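# Place the strawberry cake in the white basket

## Task

Get the strawberry cake inside the white basket while the basket and every other object stay roughly where they started, and finish with neither arm in contact with any of them.

## Robot and tools

ROBOT. Two 6-joint arms, left_arm and right_arm, each ending in a two-finger parallel gripper. Calibrated bases in the scene frame: left_arm at (-0.026, +0.301, 0) m, right_arm at (+0.053, -0.333, 0) m, both turned only slightly about z. Joint order for every row and every per-joint list: waist, shoulder, elbow, wrist pitch, wrist yaw, wrist roll. Stated ranges (rad): waist -2.618 to 3.054, shoulder 0.000 to 3.142, elbow 0.000 to 3.142, wrist pitch -1.571 to 1.571, wrist yaw -1.571 to 1.571, wrist roll -2.094 to 2.094. Wrist yaw runs opposite to the URDF in everything you send and read, so flip its sign when reasoning from the URDF. Real joint ends may differ from the stated ones by up to 0.059 rad.

FRAME. All hand positions and orientations are in the scene frame: origin at table-top height halfway between the nominal bases, +x outward over the table, +z up, left_arm on the +y side (this is not the image left). end_effector_position (m) is the point between the finger pads, about 1 cm short of the fingertips; end_effector_quat_wxyz is its orientation. Fingers point along the gripper's +z and close along its y. Printed poses can be off by a few cm, more at long reach.

execute_actions. Argument actions: a list of actions; each action is a list of 1 to 15 rows; each row is one control step of 1/30 s, and a short action repeats its final row until 15 steps (0.5 s) are filled. A row is 14 numbers in [-1, 1]: left_arm's six joint values then its opening, followed by right_arm's six joint values then its opening, always all 14 even if one arm idles. Joint values are offsets, not poses: they count from the Joint targets at the start of that action (not from the previous row), scaled so 1.0 = 2.224 rad for waist, shoulder, elbow and 8.485 rad for the three wrist joints. Sending the same offset in the next action moves the joint further. A 0 keeps that joint at its current target. Opening is absolute: +1 fully open, -1 closed; to leave a gripper unchanged resend its present command, since 0 means half open. An action asking a joint more than 0.059 rad beyond its range is rejected for both arms; a malformed first action rejects the whole call. An empty actions list just returns state and images. cameras: list of names, omitted/null/["all"] for all, [] for none; unknown names invalidate the call.

move. target: one 14-number row, or a list of up to 15 rows, same layout and scale as above; every row's offsets count from the same starting Joint targets, not from the previous row. Joints interpolate together, so the gripper follows a curve, with no obstacle avoidance. speed: rad/s for the joint with farthest to go, 0.01 to 12.57, default 0.5 (one number or one per target). blend: corner rounding in rad for lists, default 0. opening_speed: how fast the opening command changes, per second on the -1..+1 scale, at least 0.2; use a low value to close gently. blocking=false returns after about 0.5 s while the move continues. Paths take at least 0.5 s and are cut off past 10 s. The result adds a move: line: done, off_target (resting more than 0.035 rad from target), moving, held or fault, and limits=held if steps were withheld. Done does not mean no contact.

wait: seconds 0 to 10, arms hold their last command. stop: brakes a running move (needs distance). zoom_image: camera (cam_head_left, cam_head_right, cam_left_wrist, cam_right_wrist) and region [x0, y0, x1, y1] in pixels from the top-left, at most 504 by 504; images are 672x504. read_manual: licence texts only. finished_scene: scene number 1 to 3; ends the scene irreversibly, so call it only once the cake is in the basket and both grippers are clear.

RESULT LINES. Joint positions and Joint velocities: per arm, six joints (rad, rad/s) then finger-pad gap (m; 0.094 m fully open). Joint targets: what the next offsets count from. Tool commands: current opening commands. grip_measured: measured opening on the command scale, reads slightly wide when empty. grip_effort_nm: gripper motor effort, negative closing; not a pad force. Joint torques: N m, positive toward larger angle, first three wrap at ±28. "joint sent to its limit", "joint command not followed" (clearance check altered targets), MOTOR HOT and OVER-TEMPERATURE FAULT warnings. Time used shows elapsed scene time.

MOTION LIMITS. Each step a joint target may lead its measured angle by at most 0.339 rad (big joints) or 2.2 rad (wrist); targets that would move the gripper over 200 mm from where it is get scaled back, so big motions take several actions. Tiny turns may not start.

GRIPPING. The cake is soft: close slowly, stopping not far below the opening at first contact, or it gets crushed. Full squeeze is roughly 50-64 N per pad. To release, command an opening well above grip_measured.

AVOID. Dropping the cake or letting go while it moves, fast impacts, pressing hard on the basket or table, the two arms striking or gripping each other, anything leaving the table, and long outstretched holds or pushes against unreachable poses, which overheat motors (a fault folds and disables that arm). If an arm is stalled against something, command its targets back past its measured positions. Objects may occasionally be nudged by outside pushes.

Each tool is called after ">>>" as name([rows], argument=value, ...), one row to a line, values as JSON.

## Session

>>> execute_actions(actions=[])

Scene clock: 0.00 s.
left_arm: end_effector_position=(+0.3624, +0.3385, +0.1097) grip_measured=+1.000 grip_effort_nm=n/a end_effector_quat_wxyz=(+0.602, -0.087, +0.789, +0.082) | right_arm: end_effector_position=(+0.4660, -0.3439, +0.1193) grip_measured=+1.000 grip_effort_nm=n/a end_effector_quat_wxyz=(+0.600, +0.032, +0.799, -0.027)
Joint positions: left_arm=[-0.053 1.534 0.331 0.929 0.258 -0.047 0.094] | right_arm=[0.002 1.547 0.43 0.833 -0.094 0.022 0.094]
Joint velocities: within noise
Joint torques (N m): no reading
Motor temperatures (°C): left_arm=[24 29 26 27 23 21 25] | right_arm=[24 31 28 37 24 22 22]
Heat: left arm: 29 °C; right arm: 37 °C.
Joint targets: left_arm=[-0.053 1.528 0.336 0.925 0.259 -0.048] | right_arm=[0.002 1.544 0.433 0.822 -0.095 0.022]
Tool commands: left_gripper/opening=+1.0 right_gripper/opening=+1.0

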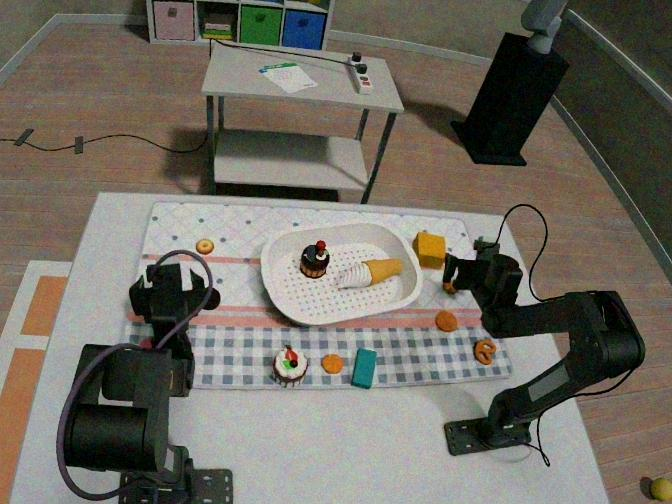

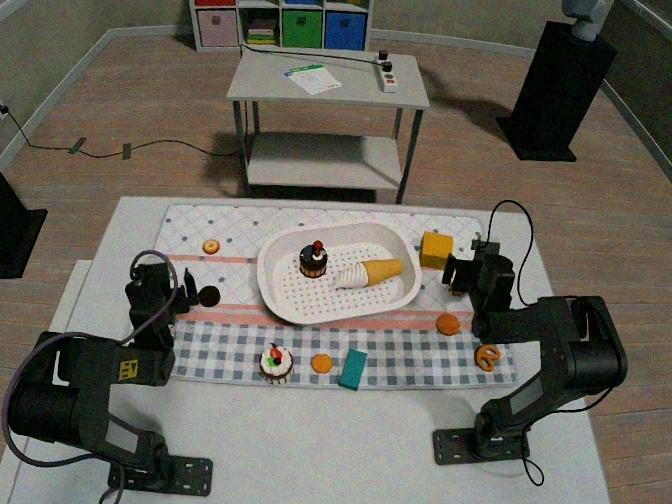

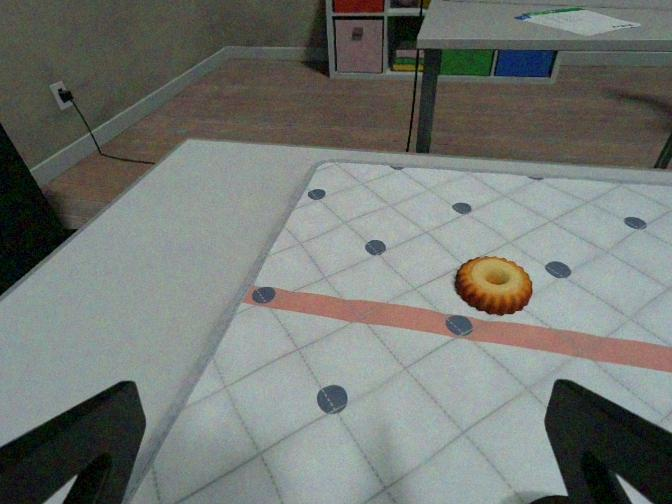

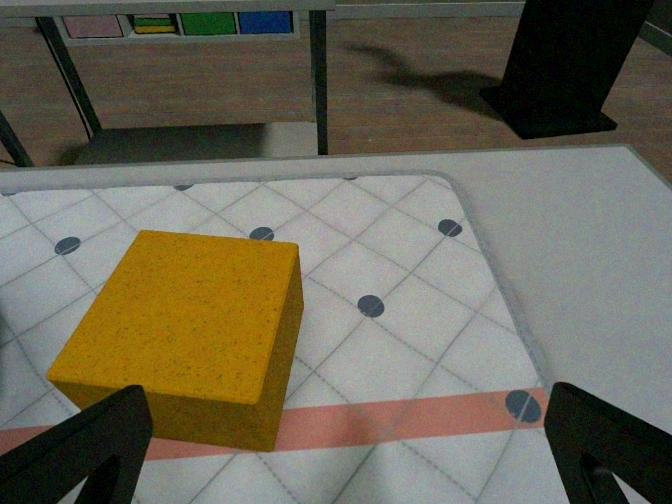

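>>> move([
  [0,0.1203,0.5884,-0.2764,-0.0305,0.0057,1,0,0,0,0,0,0,1],
  [-0.357,0.1203,0.5884,-0.2764,-0.0305,0.0057,1,0,0,0,0,0,0,1],
], speed=1.2)

>>> zoom_image(camera="cam_head_left", region=[200, 200, 440, 400])

Scene clock: 44.80 s.
left_arm: end_effector_position=(+0.1980, +0.0608, +0.1456) grip_measured=+1.000 grip_effort_nm=-0.002 end_effector_quat_wxyz=(+0.001, +0.397, +0.918, +0.000) | right_arm: end_effector_position=(+0.4660, -0.3439, +0.1193) grip_measured=+1.000 grip_effort_nm=0.027 end_effector_quat_wxyz=(+0.600, +0.032, +0.799, -0.027)
Joint positions: left_arm=[-0.853 1.786 1.616 -1.398 0 -0.005 0.094] | right_arm=[0.002 1.547 0.43 0.833 -0.094 0.022 0.094]
Joint velocities: within noise
Joint torques (N m): left_arm=[0.51 -6.93 8.1 0.13 0 0.07] | right_arm=[0.03 -4.94 7.01 1.54 -0.05 -0.01]
Motor temperatures (°C): left_arm=[24 29 27 35 23 21 24] | right_arm=[23 32 29 41 24 22 22]
Heat: left arm: 35 °C; right arm: 41 °C.
Joint targets: left_arm=[-0.847 1.796 1.645 -1.420 0.000 0.001] | right_arm=[0.002 1.544 0.433 0.822 -0.095 0.022]
move: done

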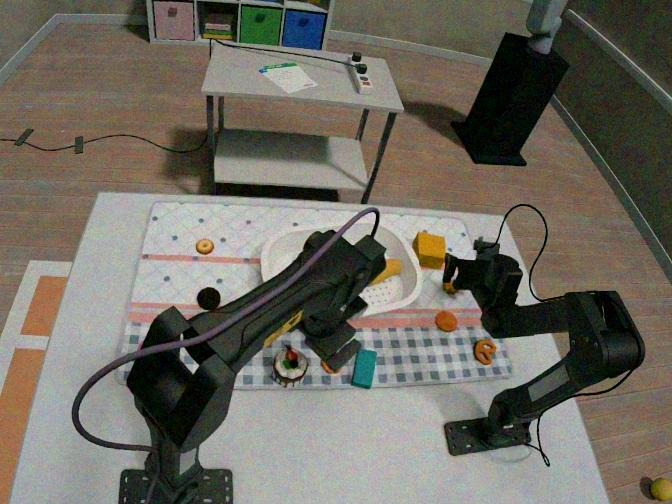

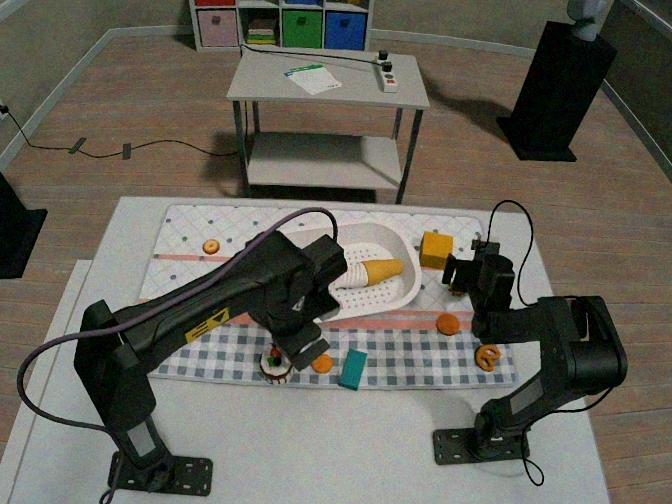

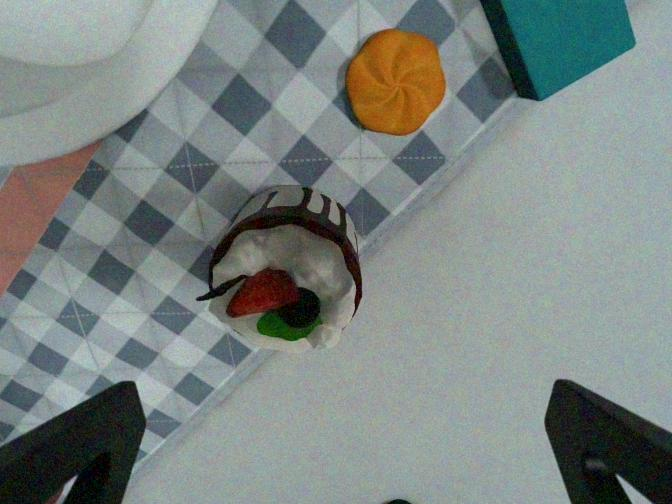

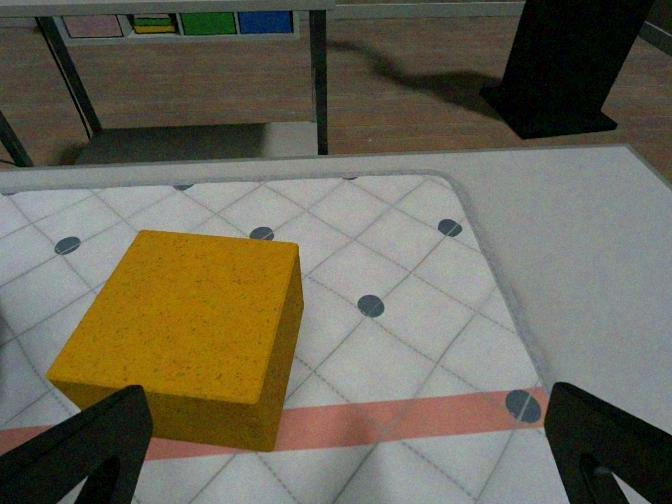

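Scaled by 2.100 from the camera's 672x504 image, which has a finer 960x720 frame.

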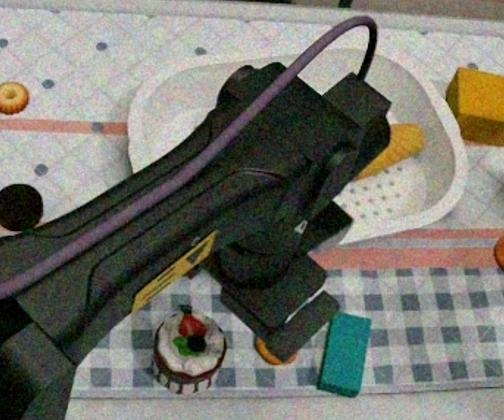

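>>> move(target=[0.0319,-0.0366,-0.1329,0.0253,0,0,1,0,0,0,0,0,0,1], speed=0.8, cameras=["cam_left_wrist","cam_head_left"])

Scene clock: 67.13 s.
left_arm: end_effector_position=(+0.1993, +0.0929, +0.0951) grip_measured=+1.000 grip_effort_nm=-0.002 end_effector_quat_wxyz=(-0.014, +0.363, +0.932, +0.006) | right_arm: end_effector_position=(+0.4660, -0.3439, +0.1193) grip_measured=+1.000 grip_effort_nm=0.032 end_effector_quat_wxyz=(+0.600, +0.032, +0.799, -0.027)
Joint positions: left_arm=[-0.778 1.742 1.361 -1.221 0 -0.005 0.094] | right_arm=[0.002 1.547 0.43 0.833 -0.094 0.022 0.094]
Joint velocities: within noise
Joint torques (N m): left_arm=[0.2 -9.54 4.74 0.46 0 0.09] | right_arm=[0.05 -4.94 6.99 1.54 -0.05 -0.01]
Motor temperatures (°C): left_arm=[24 29 28 29 23 21 24] | right_arm=[23 32 29 41 24 22 22]
Heat: left arm: 29 °C; right arm: 41 °C.
Joint targets: left_arm=[-0.776 1.715 1.350 -1.205 0.000 0.001] | right_arm=[0.002 1.544 0.433 0.822 -0.095 0.022]
move: done
Images, in order (width x height): cam_head_left 672x504, cam_left_wrist 672x504.

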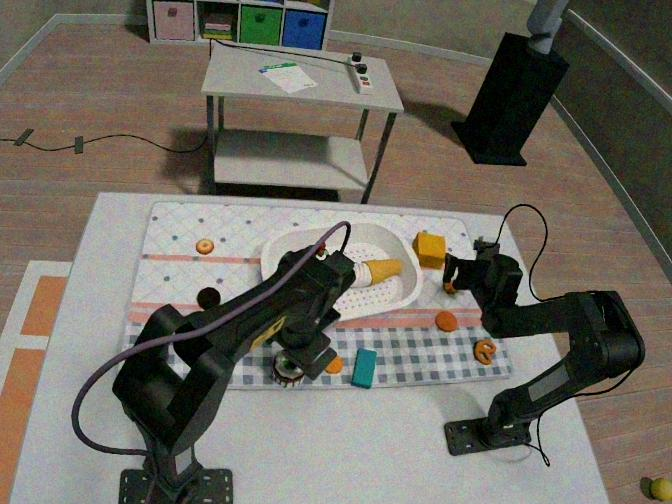

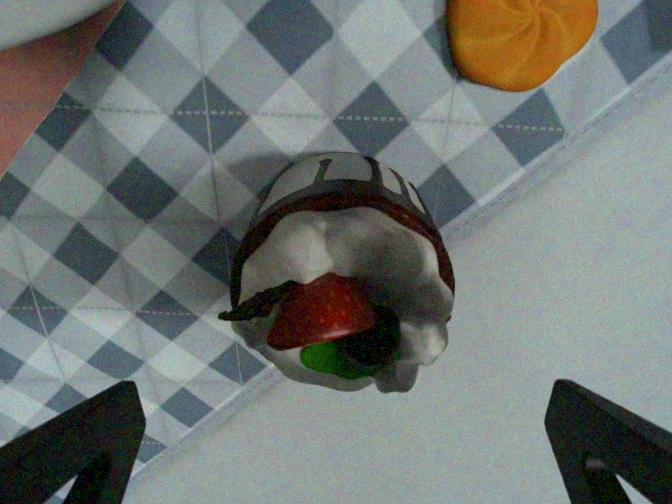

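>>> move([
  [0,0.0288,-0.0863,0.0301,0,0,1,0,0,0,0,0,0,1],
  [0,0.0288,-0.0863,0.0301,0,0,0.2,0,0,0,0,0,0,1],
], speed=0.5, opening_speed=0.8)

Scene clock: 78.80 s.
left_arm: end_effector_position=(+0.2005, +0.0918, +0.0393) grip_measured=+0.400 grip_effort_nm=-1.018 end_effector_quat_wxyz=(+0.000, +0.363, +0.932, +0.000) | right_arm: end_effector_position=(+0.4660, -0.3439, +0.1193) grip_measured=+1.000 grip_effort_nm=0.027 end_effector_quat_wxyz=(+0.600, +0.032, +0.799, -0.027)
Joint positions: left_arm=[-0.778 1.772 1.169 -0.967 0 -0.005 0.066] | right_arm=[0.002 1.547 0.43 0.833 -0.094 0.022 0.094]
Joint velocities: within noise
Joint torques (N m): left_arm=[0.2 -6.69 4.56 0.52 0.01 0.08] | right_arm=[0.02 -4.94 7.01 1.55 -0.04 -0.01]
Motor temperatures (°C): left_arm=[24 30 27 28 23 21 24] | right_arm=[23 32 29 41 24 22 21]
Heat: left arm: 30 °C; right arm: 41 °C.
Joint targets: left_arm=[-0.776 1.779 1.158 -0.950 0.000 0.001] | right_arm=[0.002 1.544 0.433 0.822 -0.095 0.022]
move: done

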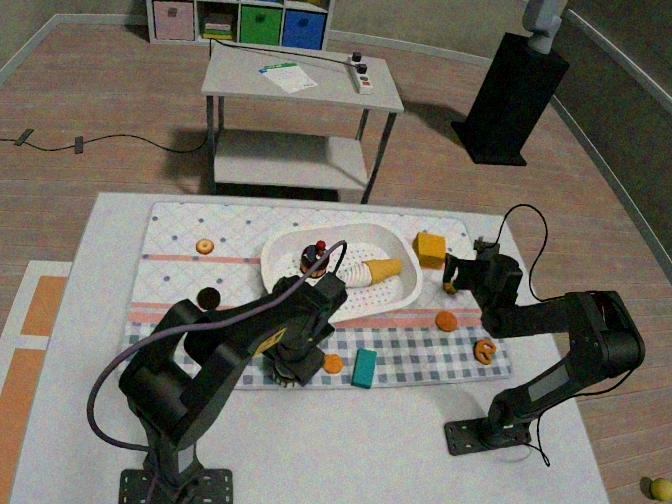

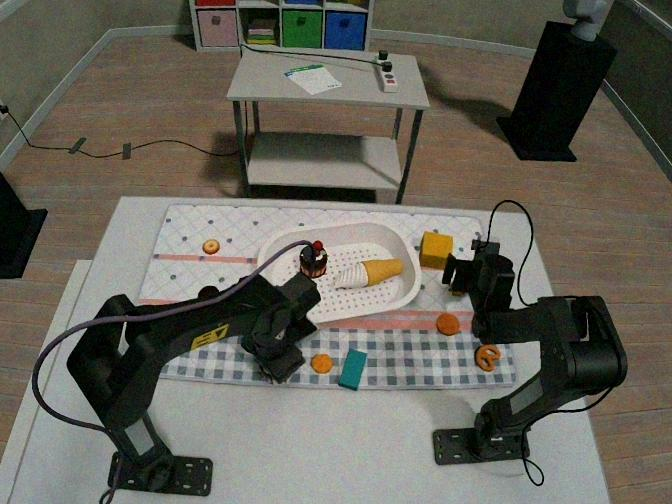

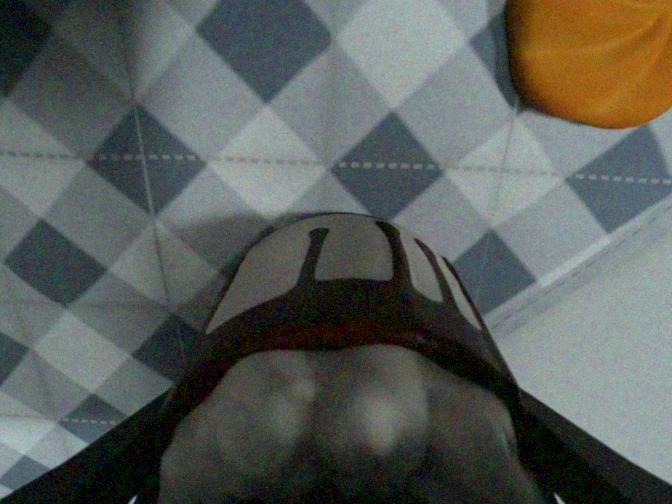

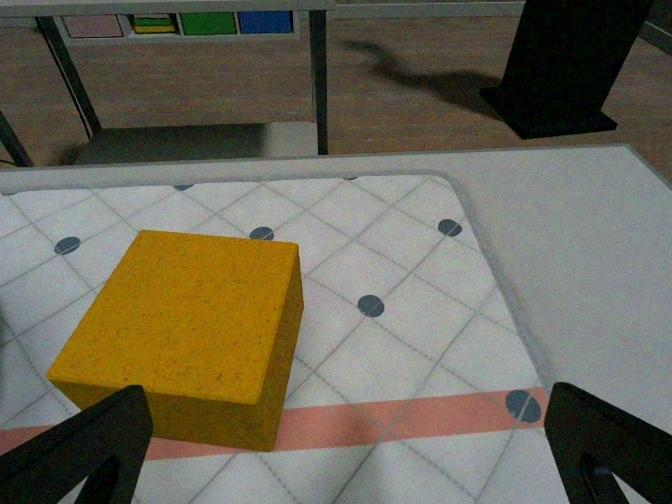

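>>> move(target=[0,-0.0400,0.1450,-0.0450,0,0,0.3,0,0,0,0,0,0,1], speed=0.6)

>>> zoom_image(camera="cam_head_right", region=[230, 200, 450, 350])

>>> zoom_image(camera="cam_head_left", region=[230, 200, 450, 350])

Scene clock: 91.77 s.
left_arm: end_effector_position=(+0.2015, +0.0909, +0.1281) grip_measured=+0.400 grip_effort_nm=-1.023 end_effector_quat_wxyz=(+0.003, +0.363, +0.932, -0.001) | right_arm: end_effector_position=(+0.4660, -0.3439, +0.1193) grip_measured=+1.000 grip_effort_nm=0.027 end_effector_quat_wxyz=(+0.600, +0.032, +0.799, -0.027)
Joint positions: left_arm=[-0.778 1.709 1.455 -1.31 0 -0.005 0.066] | right_arm=[0.002 1.547 0.43 0.833 -0.094 0.022 0.094]
Joint velocities: within noise
Joint torques (N m): left_arm=[0.21 -8.62 7.83 0.12 -0.01 0.08] | right_arm=[0.03 -4.94 7.02 1.55 -0.05 -0.01]
Motor temperatures (°C): left_arm=[24 30 27 28 23 20 25] | right_arm=[23 32 29 41 24 22 21]
Heat: left arm: 30 °C; right arm: 41 °C.
Joint targets: left_arm=[-0.776 1.690 1.480 -1.332 0.000 0.001] | right_arm=[0.002 1.544 0.433 0.822 -0.095 0.022]
move: done

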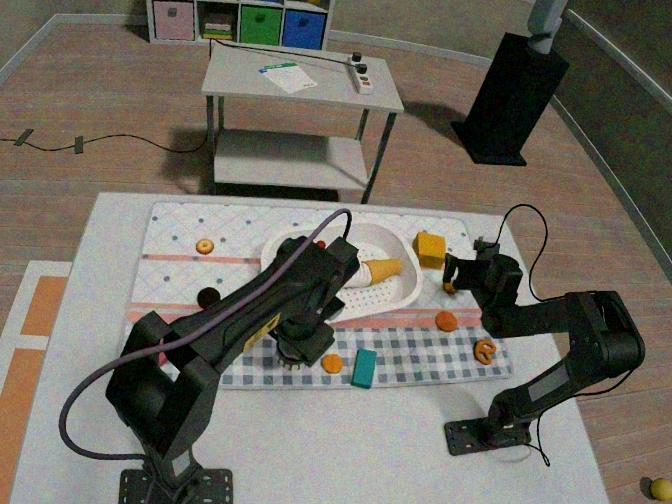

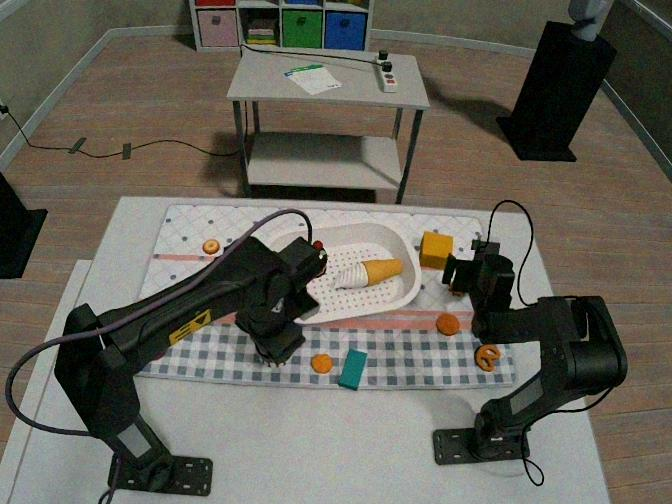

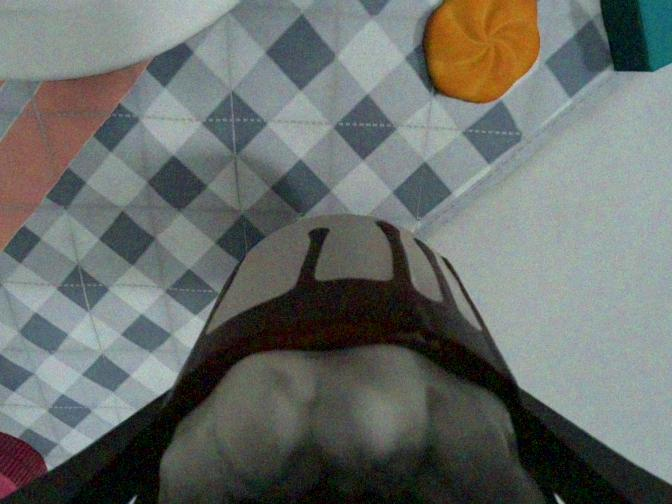

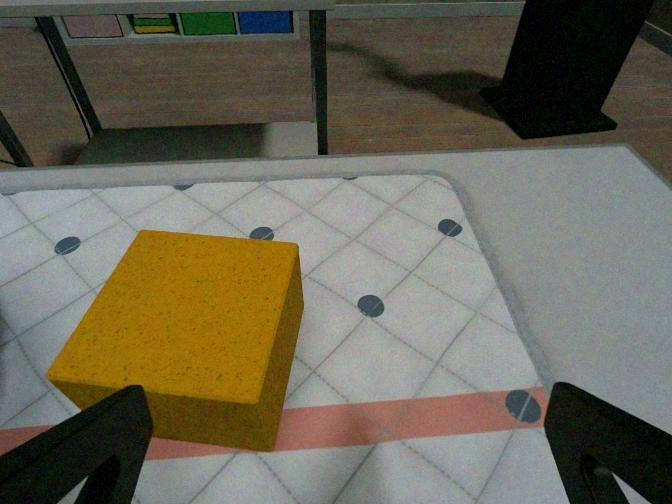

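Scaled by 2.291 from the camera's 672x504 image, which has a finer 960x720 frame.

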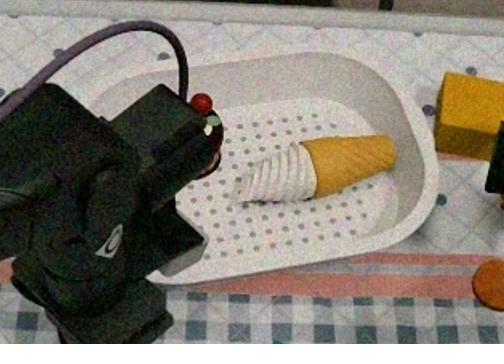

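Scaled by 2.291 from the camera's 672x504 image, which has a finer 960x720 frame.

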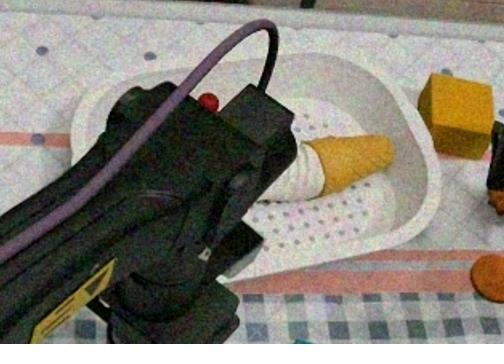

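>>> move(target=[0.0679,0.1965,0.3201,-0.0269,0,0,0.3,0,0,0,0,0,0,1], speed=0.7)

Scene clock: 100.60 s.
left_arm: end_effector_position=(+0.3196, +0.0675, +0.1678) grip_measured=+0.400 grip_effort_nm=-1.028 end_effector_quat_wxyz=(+0.037, +0.291, +0.956, -0.011) | right_arm: end_effector_position=(+0.4660, -0.3439, +0.1193) grip_measured=+1.000 grip_effort_nm=0.027 end_effector_quat_wxyz=(+0.600, +0.032, +0.799, -0.027)
Joint positions: left_arm=[-0.627 2.114 2.158 -1.539 0 -0.005 0.066] | right_arm=[0.002 1.547 0.43 0.833 -0.094 0.022 0.094]
Joint velocities: within noise
Joint torques (N m): left_arm=[0.1 -9.42 8.35 0.31 0.01 0.08] | right_arm=[0.03 -4.93 7.01 1.54 -0.05 -0.01]
Motor temperatures (°C): left_arm=[24 31 28 27 23 20 25] | right_arm=[23 31 28 41 24 22 21]
Heat: left arm: 31 °C; right arm: 41 °C.
Joint targets: left_arm=[-0.625 2.127 2.192 -1.560 0.000 0.001] | right_arm=[0.002 1.544 0.433 0.822 -0.095 0.022]
move: done

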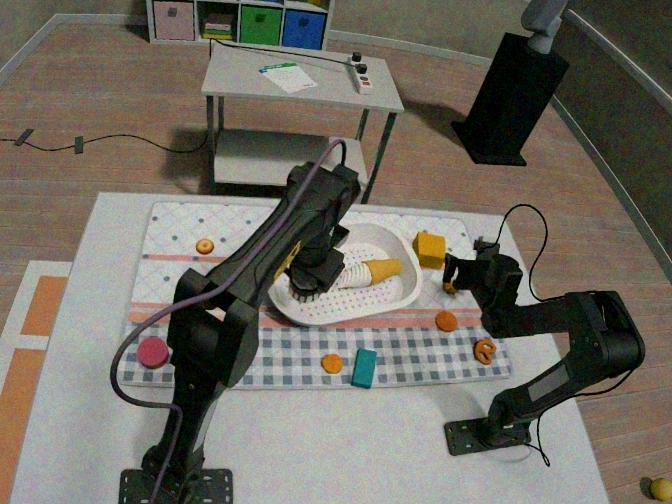

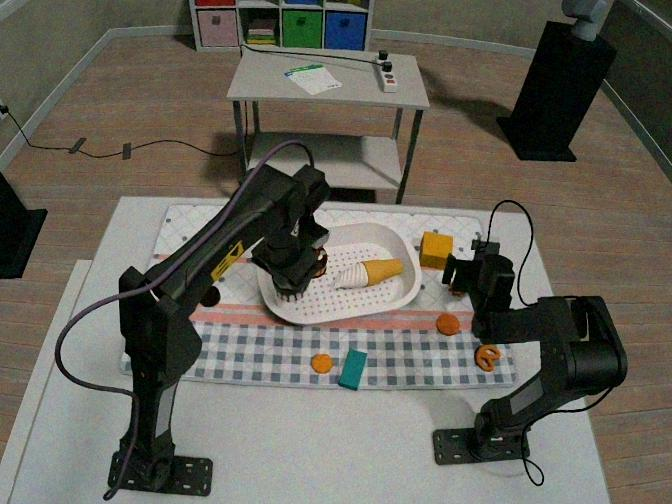

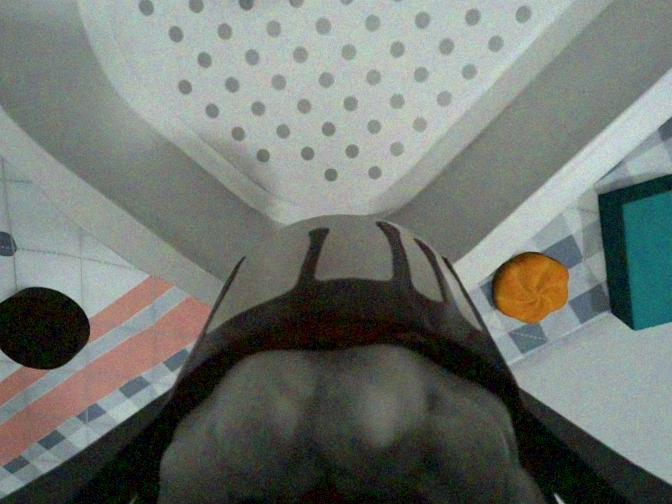

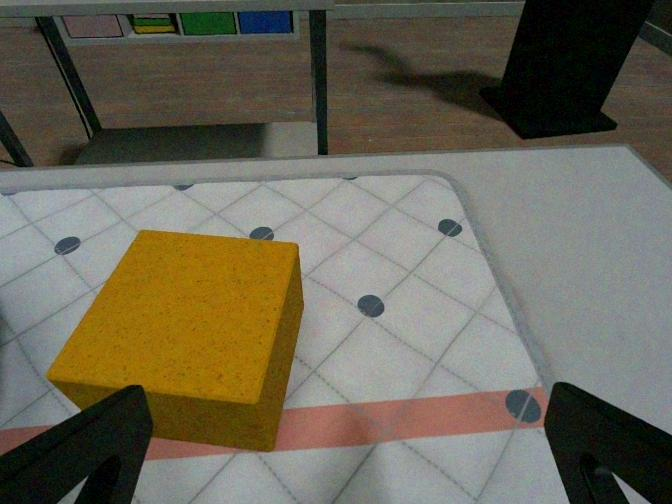

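>>> move(target=[-0.0112,0.0175,-0.1165,0.0580,0,0,0.3,0,0,0,0,0,0,1], speed=0.5)

>>> zoom_image(camera="cam_head_right", region=[230, 200, 450, 350])

Scene clock: 126.20 s.
left_arm: end_effector_position=(+0.3702, +0.0226, +0.1072) grip_measured=+0.400 grip_effort_nm=-1.023 end_effector_quat_wxyz=(+0.130, +0.297, +0.945, -0.041) | right_arm: end_effector_position=(+0.4660, -0.3439, +0.1193) grip_measured=+1.000 grip_effort_nm=0.027 end_effector_quat_wxyz=(+0.600, +0.032, +0.799, -0.027)
Joint positions: left_arm=[-0.645 2.155 1.945 -1.088 0 -0.005 0.066] | right_arm=[0.002 1.547 0.43 0.833 -0.094 0.022 0.094]
Joint velocities: within noise
Joint torques (N m): left_arm=[-0.55 -10.55 5.26 1.09 0 0.09] | right_arm=[0.03 -4.94 7.01 1.54 -0.05 -0.01]
Motor temperatures (°C): left_arm=[24 33 30 26 23 20 26] | right_arm=[23 31 28 41 24 21 21]
Heat: left arm: 33 °C; right arm: 41 °C.
Joint targets: left_arm=[-0.650 2.166 1.933 -1.068 0.000 0.001] | right_arm=[0.002 1.544 0.433 0.822 -0.095 0.022]
move: done

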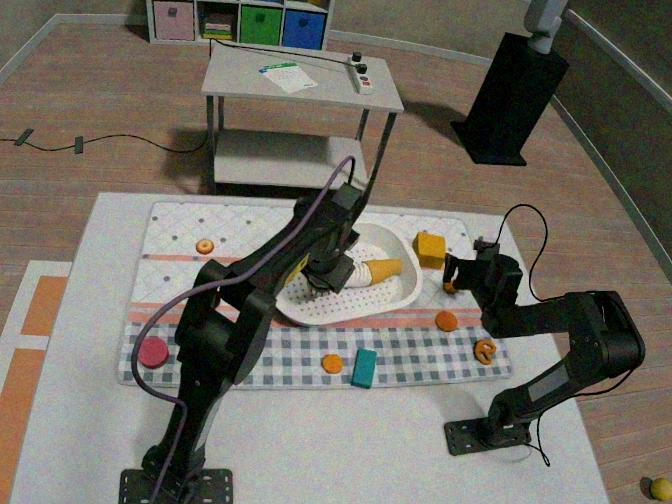

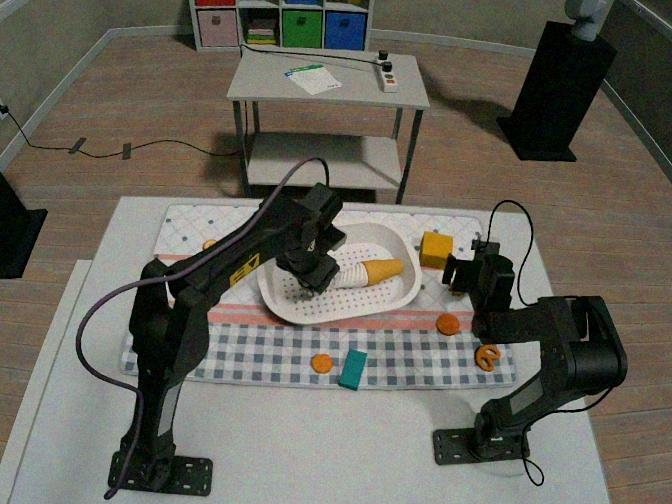

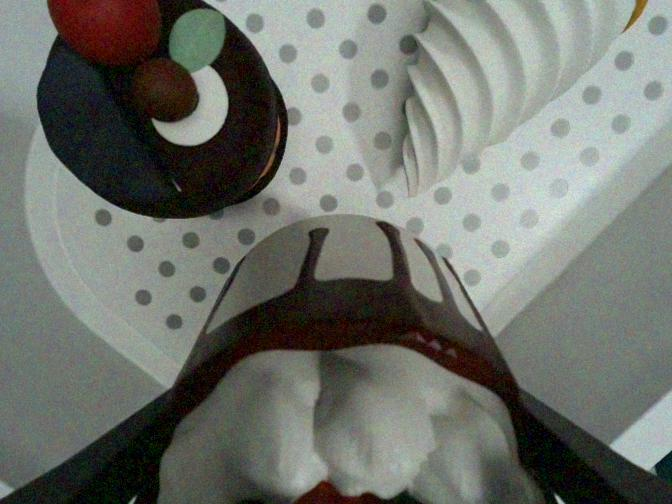

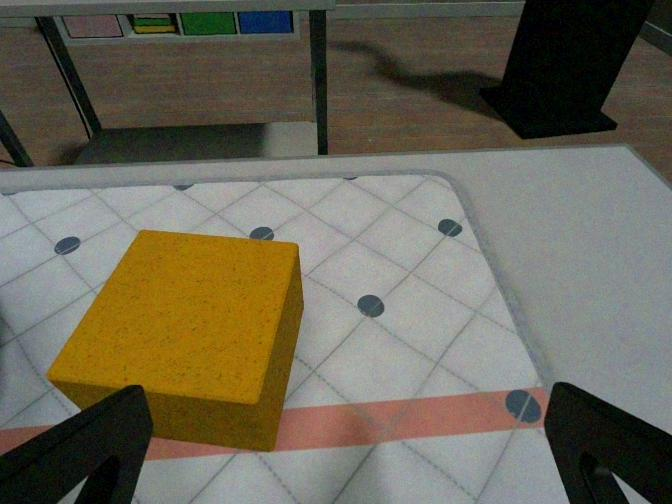

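Scaled by 2.291 from the camera's 672x504 image, which has a finer 960x720 frame.

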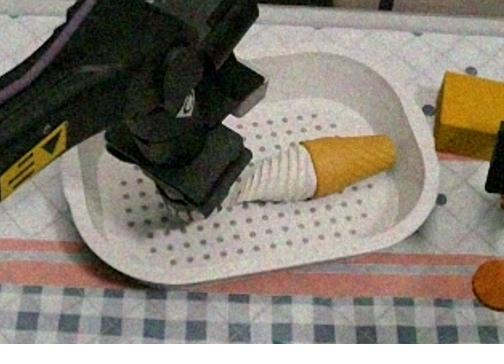

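>>> move([
  [0,0.1529,0.2352,-0.0534,0,0,0.3,0,0,0,0,0,0,1],
  [0,0.1411,0.1653,-0.0381,0,0,0.3,0,0,0,0,0,0,1],
], speed=[0.5,0.15])

>>> zoom_image(camera="cam_head_right", region=[230, 200, 450, 350])

Scene clock: 144.23 s.
left_arm: end_effector_position=(+0.3638, +0.0272, +0.0504) grip_measured=+0.400 grip_effort_nm=-1.028 end_effector_quat_wxyz=(-0.008, +0.300, +0.954, +0.003) | right_arm: end_effector_position=(+0.4660, -0.3439, +0.1193) grip_measured=+1.000 grip_effort_nm=0.027 end_effector_quat_wxyz=(+0.600, +0.032, +0.799, -0.027)
Joint positions: left_arm=[-0.645 2.487 2.325 -1.425 0 -0.005 0.066] | right_arm=[0.002 1.547 0.43 0.833 -0.094 0.022 0.094]
Joint velocities: within noise
Joint torques (N m): left_arm=[-0.57 -13.86 3.79 0.66 0 0.09] | right_arm=[0.03 -4.94 7.01 1.54 -0.05 -0.01]
Motor temperatures (°C): left_arm=[23 34 29 27 23 20 26] | right_arm=[23 31 28 42 23 21 21]
Heat: left arm: 34 °C; right arm: 42 °C.
Joint targets: left_arm=[-0.650 2.480 2.301 -1.391 0.000 0.001] | right_arm=[0.002 1.544 0.433 0.822 -0.095 0.022]
move: done

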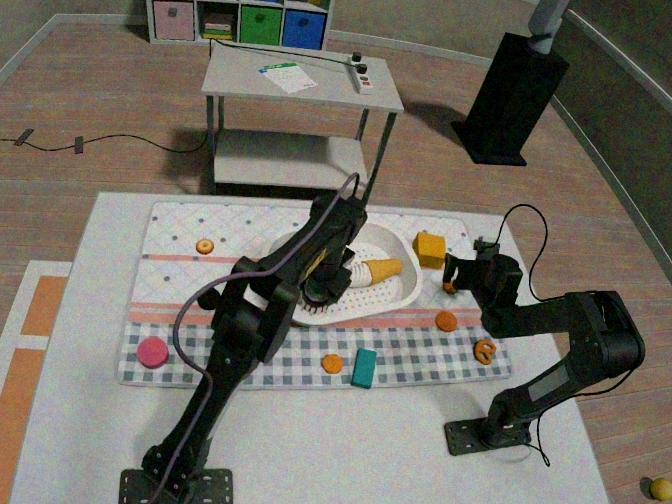

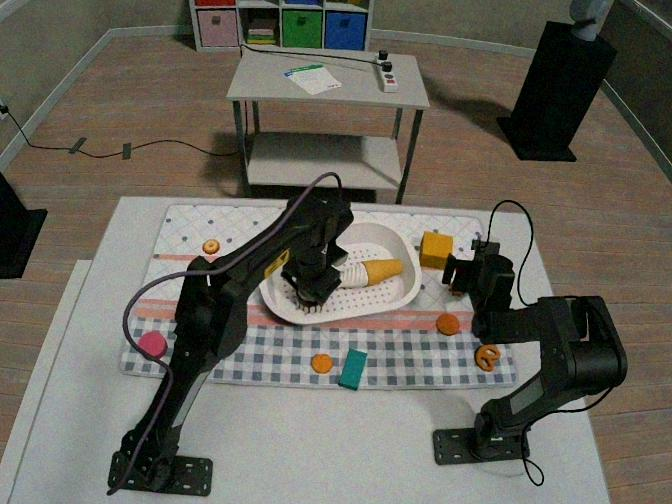

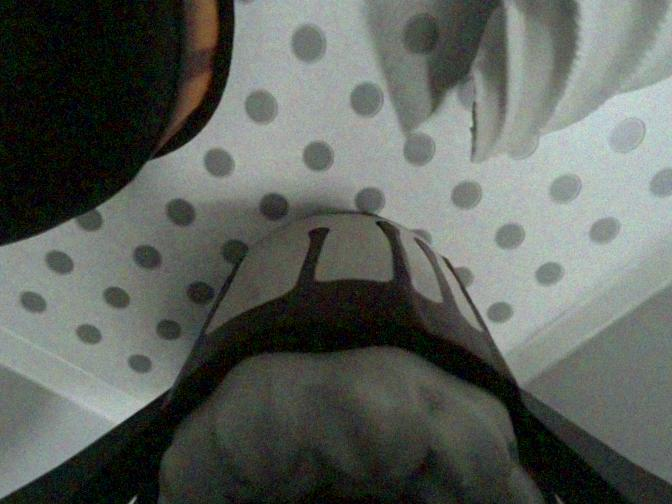

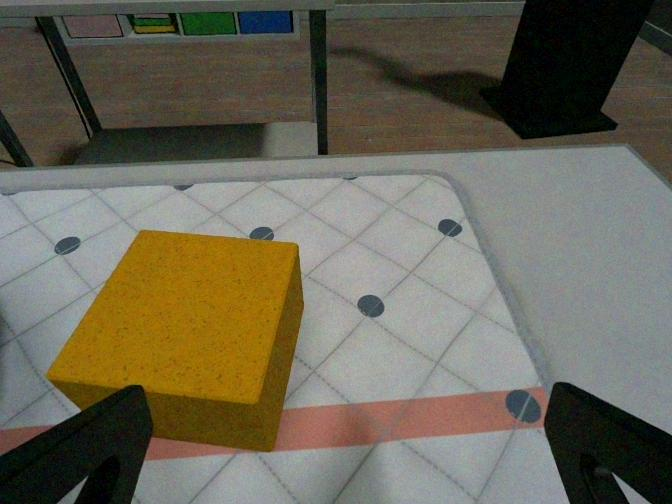

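Scaled by 2.291 from the camera's 672x504 image, which has a finer 960x720 frame.

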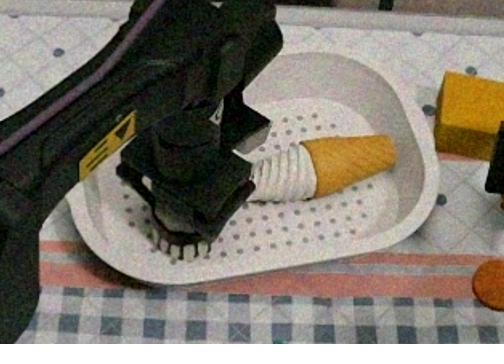

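>>> move([
  [0,-0.0013,-0.0121,0.0026,0,0,0.3,0,0,0,0,0,0,1],
  [0,-0.0013,-0.0121,0.0026,0,0,0.65,0,0,0,0,0,0,1],
  [0,0.0118,0.0699,-0.0153,0,0,0.65,0,0,0,0,0,0,1],
  [0,-0.1587,-0.049,-0.0199,0,0,0.65,0,0,0,0,0,0,1],
], speed=[0.1,0.2,0.25,0.5], opening_speed=0.4)

>>> zoom_image(camera="cam_head_right", region=[230, 200, 450, 350])

Scene clock: 161.20 s.
left_arm: end_effector_position=(+0.3235, +0.0556, +0.1659) grip_measured=+0.648 grip_effort_nm=0.115 end_effector_quat_wxyz=(+0.042, +0.300, +0.953, -0.013) | right_arm: end_effector_position=(+0.4660, -0.3439, +0.1193) grip_measured=+1.000 grip_effort_nm=0.027 end_effector_quat_wxyz=(+0.600, +0.032, +0.799, -0.027)
Joint positions: left_arm=[-0.645 2.15 2.207 -1.54 0 -0.005 0.077] | right_arm=[0.002 1.547 0.43 0.833 -0.094 0.022 0.094]
Joint velocities: within noise
Joint torques (N m): left_arm=[-0.51 -12.75 4.41 0.31 0.01 0.08] | right_arm=[0.02 -4.94 7.01 1.55 -0.05 -0.01]
Motor temperatures (°C): left_arm=[23 35 28 26 23 20 26] | right_arm=[23 31 28 42 23 21 21]
Heat: left arm: 35 °C; right arm: 42 °C.
Joint targets: left_arm=[-0.650 2.127 2.192 -1.560 0.000 0.000] | right_arm=[0.002 1.544 0.433 0.822 -0.095 0.022]
move: done; target 2's new numbers were sent with left_arm's wrist pitch 0.041 rad from that target

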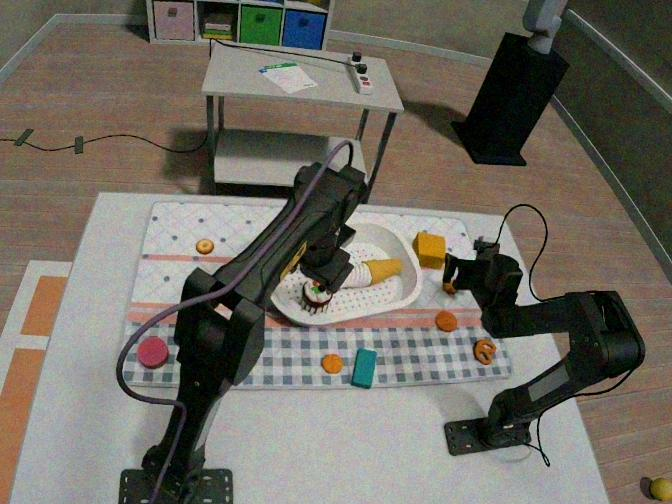

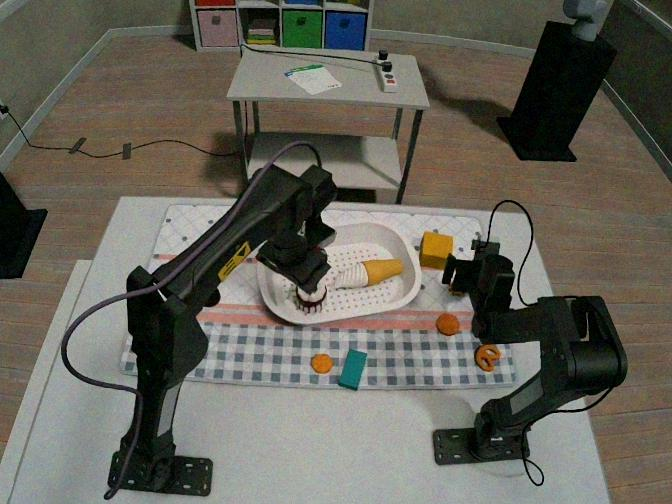

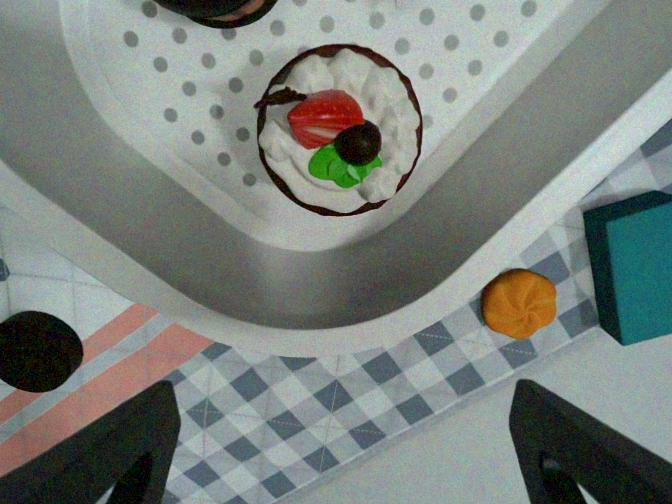

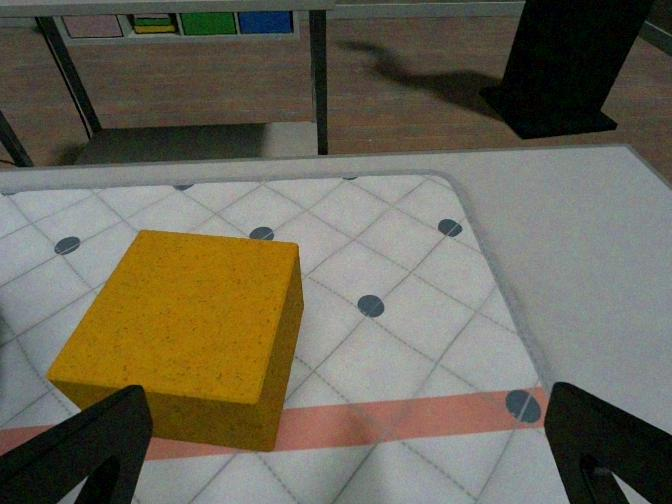

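Scaled by 2.291 from the camera's 672x504 image, which has a finer 960x720 frame.

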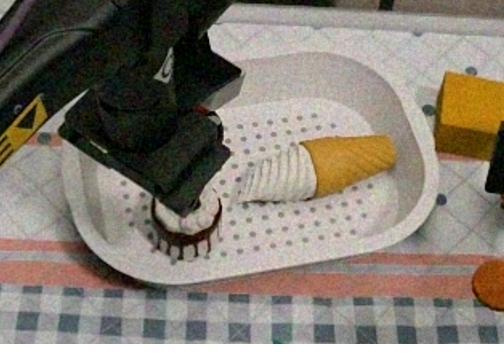

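>>> finished_scene(scene=1)

The scene is finished: the task was done.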